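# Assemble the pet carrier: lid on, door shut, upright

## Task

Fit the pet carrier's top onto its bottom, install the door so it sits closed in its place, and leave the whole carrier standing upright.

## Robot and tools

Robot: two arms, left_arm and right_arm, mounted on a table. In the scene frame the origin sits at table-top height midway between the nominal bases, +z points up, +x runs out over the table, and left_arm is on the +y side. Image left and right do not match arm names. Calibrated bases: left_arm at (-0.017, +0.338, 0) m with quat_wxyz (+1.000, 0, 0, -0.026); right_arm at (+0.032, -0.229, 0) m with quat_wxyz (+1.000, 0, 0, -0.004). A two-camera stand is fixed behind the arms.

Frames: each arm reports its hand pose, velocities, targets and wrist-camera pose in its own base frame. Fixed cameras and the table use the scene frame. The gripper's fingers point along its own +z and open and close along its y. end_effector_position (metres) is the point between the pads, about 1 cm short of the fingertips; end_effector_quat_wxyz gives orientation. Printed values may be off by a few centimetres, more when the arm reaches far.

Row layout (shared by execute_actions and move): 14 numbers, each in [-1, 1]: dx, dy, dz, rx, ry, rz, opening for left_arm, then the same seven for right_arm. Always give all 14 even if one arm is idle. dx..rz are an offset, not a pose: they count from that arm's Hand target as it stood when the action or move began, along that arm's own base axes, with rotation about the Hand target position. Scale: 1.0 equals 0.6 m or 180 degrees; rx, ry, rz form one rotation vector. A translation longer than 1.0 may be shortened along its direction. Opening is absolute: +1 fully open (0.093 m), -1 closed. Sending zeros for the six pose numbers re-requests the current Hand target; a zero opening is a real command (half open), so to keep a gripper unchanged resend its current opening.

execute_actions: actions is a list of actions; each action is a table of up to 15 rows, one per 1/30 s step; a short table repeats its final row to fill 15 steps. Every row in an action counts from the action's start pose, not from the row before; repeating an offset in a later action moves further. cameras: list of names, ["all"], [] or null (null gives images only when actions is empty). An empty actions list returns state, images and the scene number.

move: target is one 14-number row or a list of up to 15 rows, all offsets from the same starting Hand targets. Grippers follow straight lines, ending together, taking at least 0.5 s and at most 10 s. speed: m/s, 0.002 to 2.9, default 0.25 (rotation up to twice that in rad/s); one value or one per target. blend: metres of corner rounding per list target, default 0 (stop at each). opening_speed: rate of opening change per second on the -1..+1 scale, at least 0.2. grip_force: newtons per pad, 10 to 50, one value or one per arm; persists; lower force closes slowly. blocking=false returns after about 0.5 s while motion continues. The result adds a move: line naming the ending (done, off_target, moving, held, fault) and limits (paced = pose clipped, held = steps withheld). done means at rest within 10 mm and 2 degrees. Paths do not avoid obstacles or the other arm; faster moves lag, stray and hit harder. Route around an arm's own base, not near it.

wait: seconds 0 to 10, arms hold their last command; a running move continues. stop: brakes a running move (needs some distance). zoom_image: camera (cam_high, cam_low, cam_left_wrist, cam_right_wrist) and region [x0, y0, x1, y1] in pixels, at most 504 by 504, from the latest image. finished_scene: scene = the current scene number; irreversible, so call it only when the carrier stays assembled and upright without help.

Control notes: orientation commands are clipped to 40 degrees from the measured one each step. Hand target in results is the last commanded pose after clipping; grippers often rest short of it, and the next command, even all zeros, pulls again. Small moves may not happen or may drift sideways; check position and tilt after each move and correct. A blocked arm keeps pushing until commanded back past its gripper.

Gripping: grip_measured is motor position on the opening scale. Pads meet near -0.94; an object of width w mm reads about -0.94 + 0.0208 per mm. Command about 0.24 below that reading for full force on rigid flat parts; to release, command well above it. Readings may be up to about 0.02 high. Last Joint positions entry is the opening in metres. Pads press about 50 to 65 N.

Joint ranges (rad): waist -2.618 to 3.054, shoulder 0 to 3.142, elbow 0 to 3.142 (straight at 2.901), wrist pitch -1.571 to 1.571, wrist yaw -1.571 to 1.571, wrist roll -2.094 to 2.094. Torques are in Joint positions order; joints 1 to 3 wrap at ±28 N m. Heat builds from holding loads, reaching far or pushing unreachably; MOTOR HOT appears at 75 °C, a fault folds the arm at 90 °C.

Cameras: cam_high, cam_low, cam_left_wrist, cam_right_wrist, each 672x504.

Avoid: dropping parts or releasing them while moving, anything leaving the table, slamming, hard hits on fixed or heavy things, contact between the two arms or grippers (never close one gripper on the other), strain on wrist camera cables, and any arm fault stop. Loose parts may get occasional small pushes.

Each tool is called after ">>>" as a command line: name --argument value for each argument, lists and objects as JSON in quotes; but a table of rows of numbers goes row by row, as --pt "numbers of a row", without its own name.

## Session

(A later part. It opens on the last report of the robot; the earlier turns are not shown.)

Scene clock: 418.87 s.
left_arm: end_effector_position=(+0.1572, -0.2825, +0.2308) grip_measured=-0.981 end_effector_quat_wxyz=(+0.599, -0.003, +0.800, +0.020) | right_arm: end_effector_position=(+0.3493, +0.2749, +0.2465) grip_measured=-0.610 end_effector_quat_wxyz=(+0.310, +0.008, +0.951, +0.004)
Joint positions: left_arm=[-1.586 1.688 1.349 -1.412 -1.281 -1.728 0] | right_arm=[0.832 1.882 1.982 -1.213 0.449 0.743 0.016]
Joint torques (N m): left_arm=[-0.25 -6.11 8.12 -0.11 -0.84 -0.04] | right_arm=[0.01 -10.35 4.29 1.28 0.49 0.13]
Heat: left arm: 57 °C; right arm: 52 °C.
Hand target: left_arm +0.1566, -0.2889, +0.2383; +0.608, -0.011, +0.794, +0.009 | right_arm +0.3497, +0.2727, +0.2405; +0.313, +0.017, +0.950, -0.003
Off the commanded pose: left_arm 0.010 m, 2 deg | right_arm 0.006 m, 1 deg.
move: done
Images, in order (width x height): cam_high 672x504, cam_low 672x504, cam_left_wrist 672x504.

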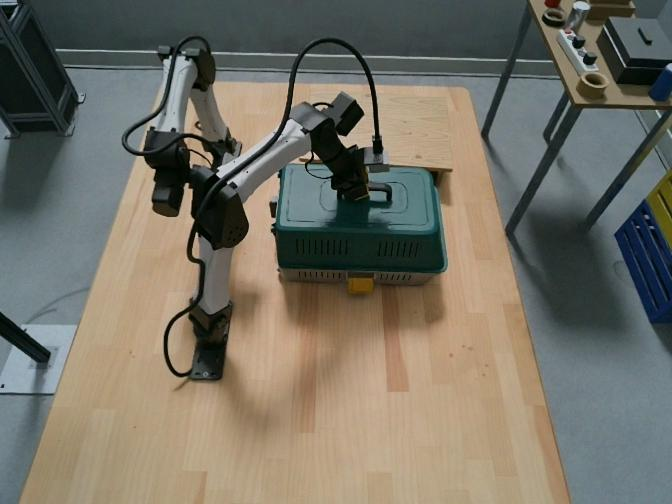

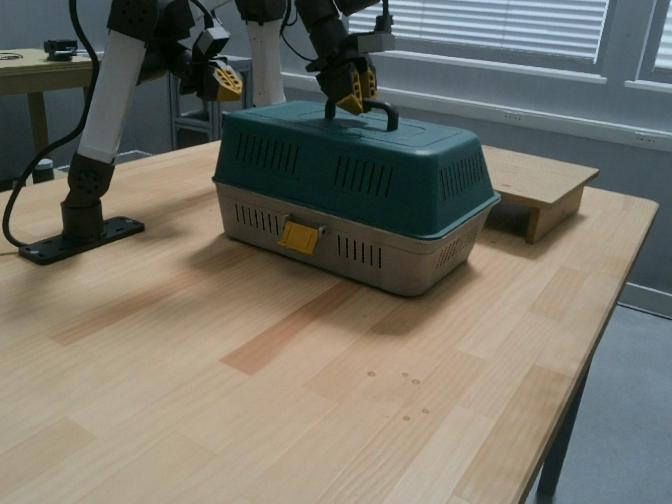

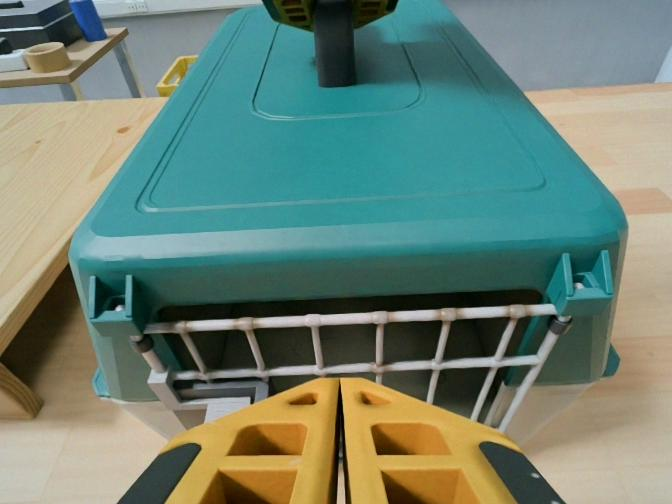

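>>> move --target '[0,0,0,0,0,0.0,-1,0,0,0,0,0.0,0,0.3]' --opening_speed 0.8

>>> move --target '[-0.1,0,0.08,0,0,0.0,-1,-0.14,0,0.2,0,0.0,0,0.3]' --speed 0.1 --cameras '["all"]'

>>> zoom_image --camera "cam_low" --region '[200, 50, 530, 300]'

>>> zoom_image --camera "cam_left_wrist" --region '[100, 200, 600, 480]'

Scene clock: 424.67 s.
left_arm: end_effector_position=(+0.1572, -0.2825, +0.2308) grip_measured=-0.981 end_effector_quat_wxyz=(+0.599, -0.003, +0.800, +0.020) | right_arm: end_effector_position=(+0.3481, +0.2733, +0.2402) grip_measured=+0.297 end_effector_quat_wxyz=(+0.307, +0.009, +0.952, -0.005)
Joint positions: left_arm=[-1.586 1.688 1.349 -1.412 -1.281 -1.728 0] | right_arm=[0.835 1.882 1.96 -1.209 0.459 0.75 0.059]
Joint torques (N m): left_arm=[-0.23 -6.05 8.21 -0.11 -0.89 -0.09] | right_arm=[-0.28 -10.48 6.32 1.22 0.39 0.06]
Heat: left arm: 58 °C; right arm: 52 °C.
Hand target: left_arm +0.1566, -0.2889, +0.2383; +0.608, -0.011, +0.794, +0.009 | right_arm +0.3497, +0.2727, +0.2404; +0.312, +0.017, +0.950, -0.003
Off the commanded pose: left_arm 0.010 m, 2 deg | right_arm 0.002 m, 1 deg.
move: done

Scene clock: 426.73 s.
left_arm: end_effector_position=(+0.0980, -0.2920, +0.2708) grip_measured=-0.981 end_effector_quat_wxyz=(+0.592, +0.062, +0.801, -0.058) | right_arm: end_effector_position=(+0.2682, +0.2772, +0.3468) grip_measured=+0.297 end_effector_quat_wxyz=(+0.352, -0.012, +0.935, +0.039)
Joint positions: left_arm=[-1.796 1.614 1.436 -1.558 -1.27 -1.765 0] | right_arm=[1.032 1.814 2.304 -1.562 0.549 0.863 0.059]
Joint torques (N m): left_arm=[-0.27 -9.42 7.84 -0.06 -0.64 0.23] | right_arm=[0.12 -10 8.13 1.11 0.44 0.05]
Heat: left arm: 58 °C; right arm: 51 °C.
Hand target: left_arm +0.0966, -0.2889, +0.2863; +0.608, -0.011, +0.794, +0.009 | right_arm +0.2656, +0.2727, +0.3606; +0.313, +0.017, +0.950, -0.003
Off the commanded pose: left_arm 0.016 m, 12 deg | right_arm 0.015 m, 8 deg.
joint sent to its limit (left arm) — joint 4 (wrist pitch), lower limit. The joint targets are off in orientation, not in position.
joint sent to its limit (right arm) — joint 4 (wrist pitch), lower limit. The joint targets are off in orientation, not in position.
move: off_target (left_arm, right_arm)

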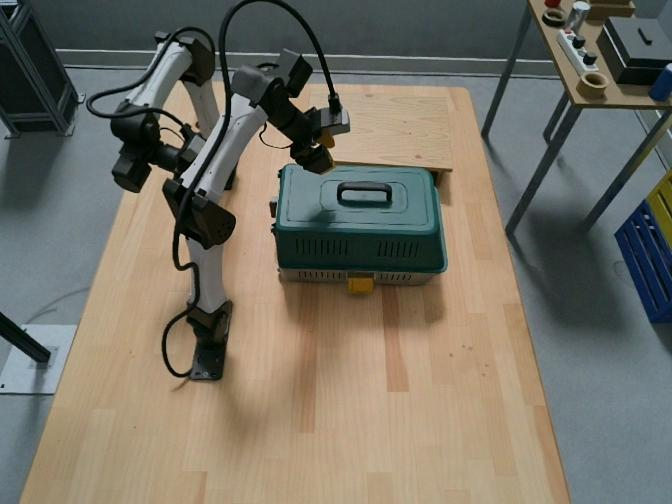

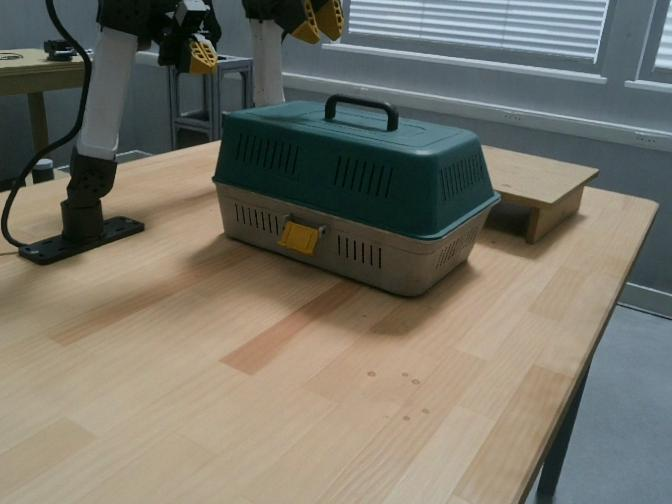

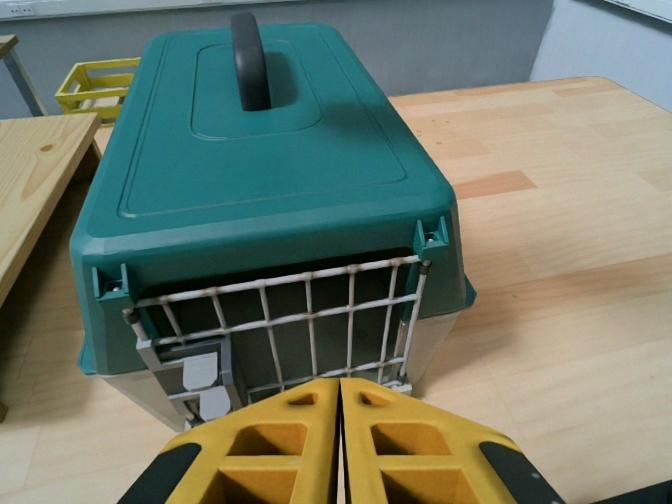

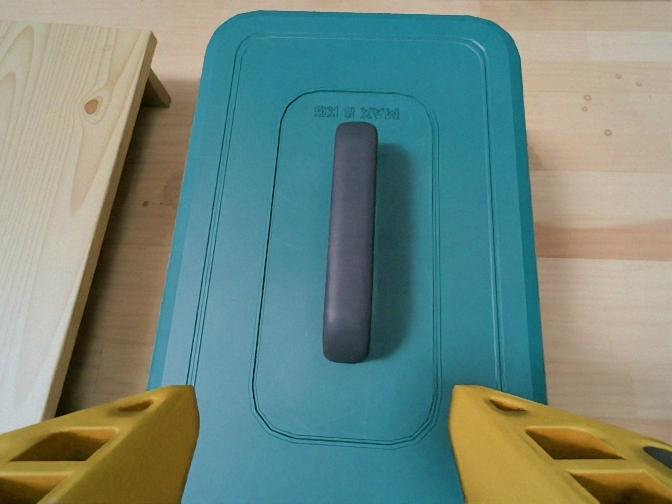

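Scaled by 1.527 from the camera's 672x504 image, which has a finer 960x720 frame.

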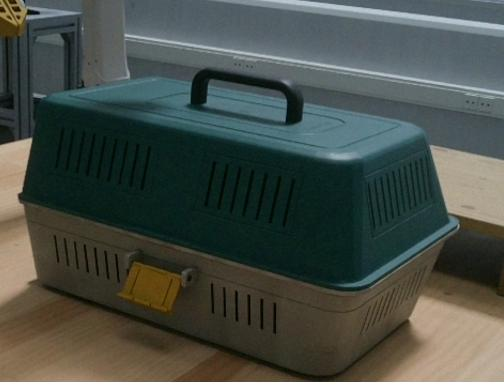

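Scaled by 1.008 from the camera's 672x504 image, which has a finer 960x720 frame.

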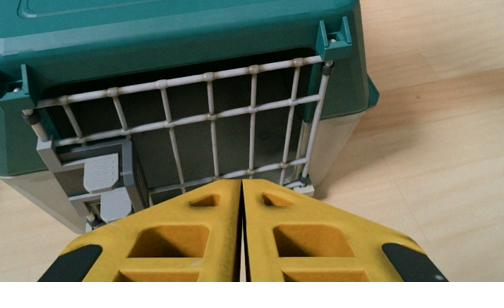

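>>> finished_scene --scene 1

The scene is finished: the task was done.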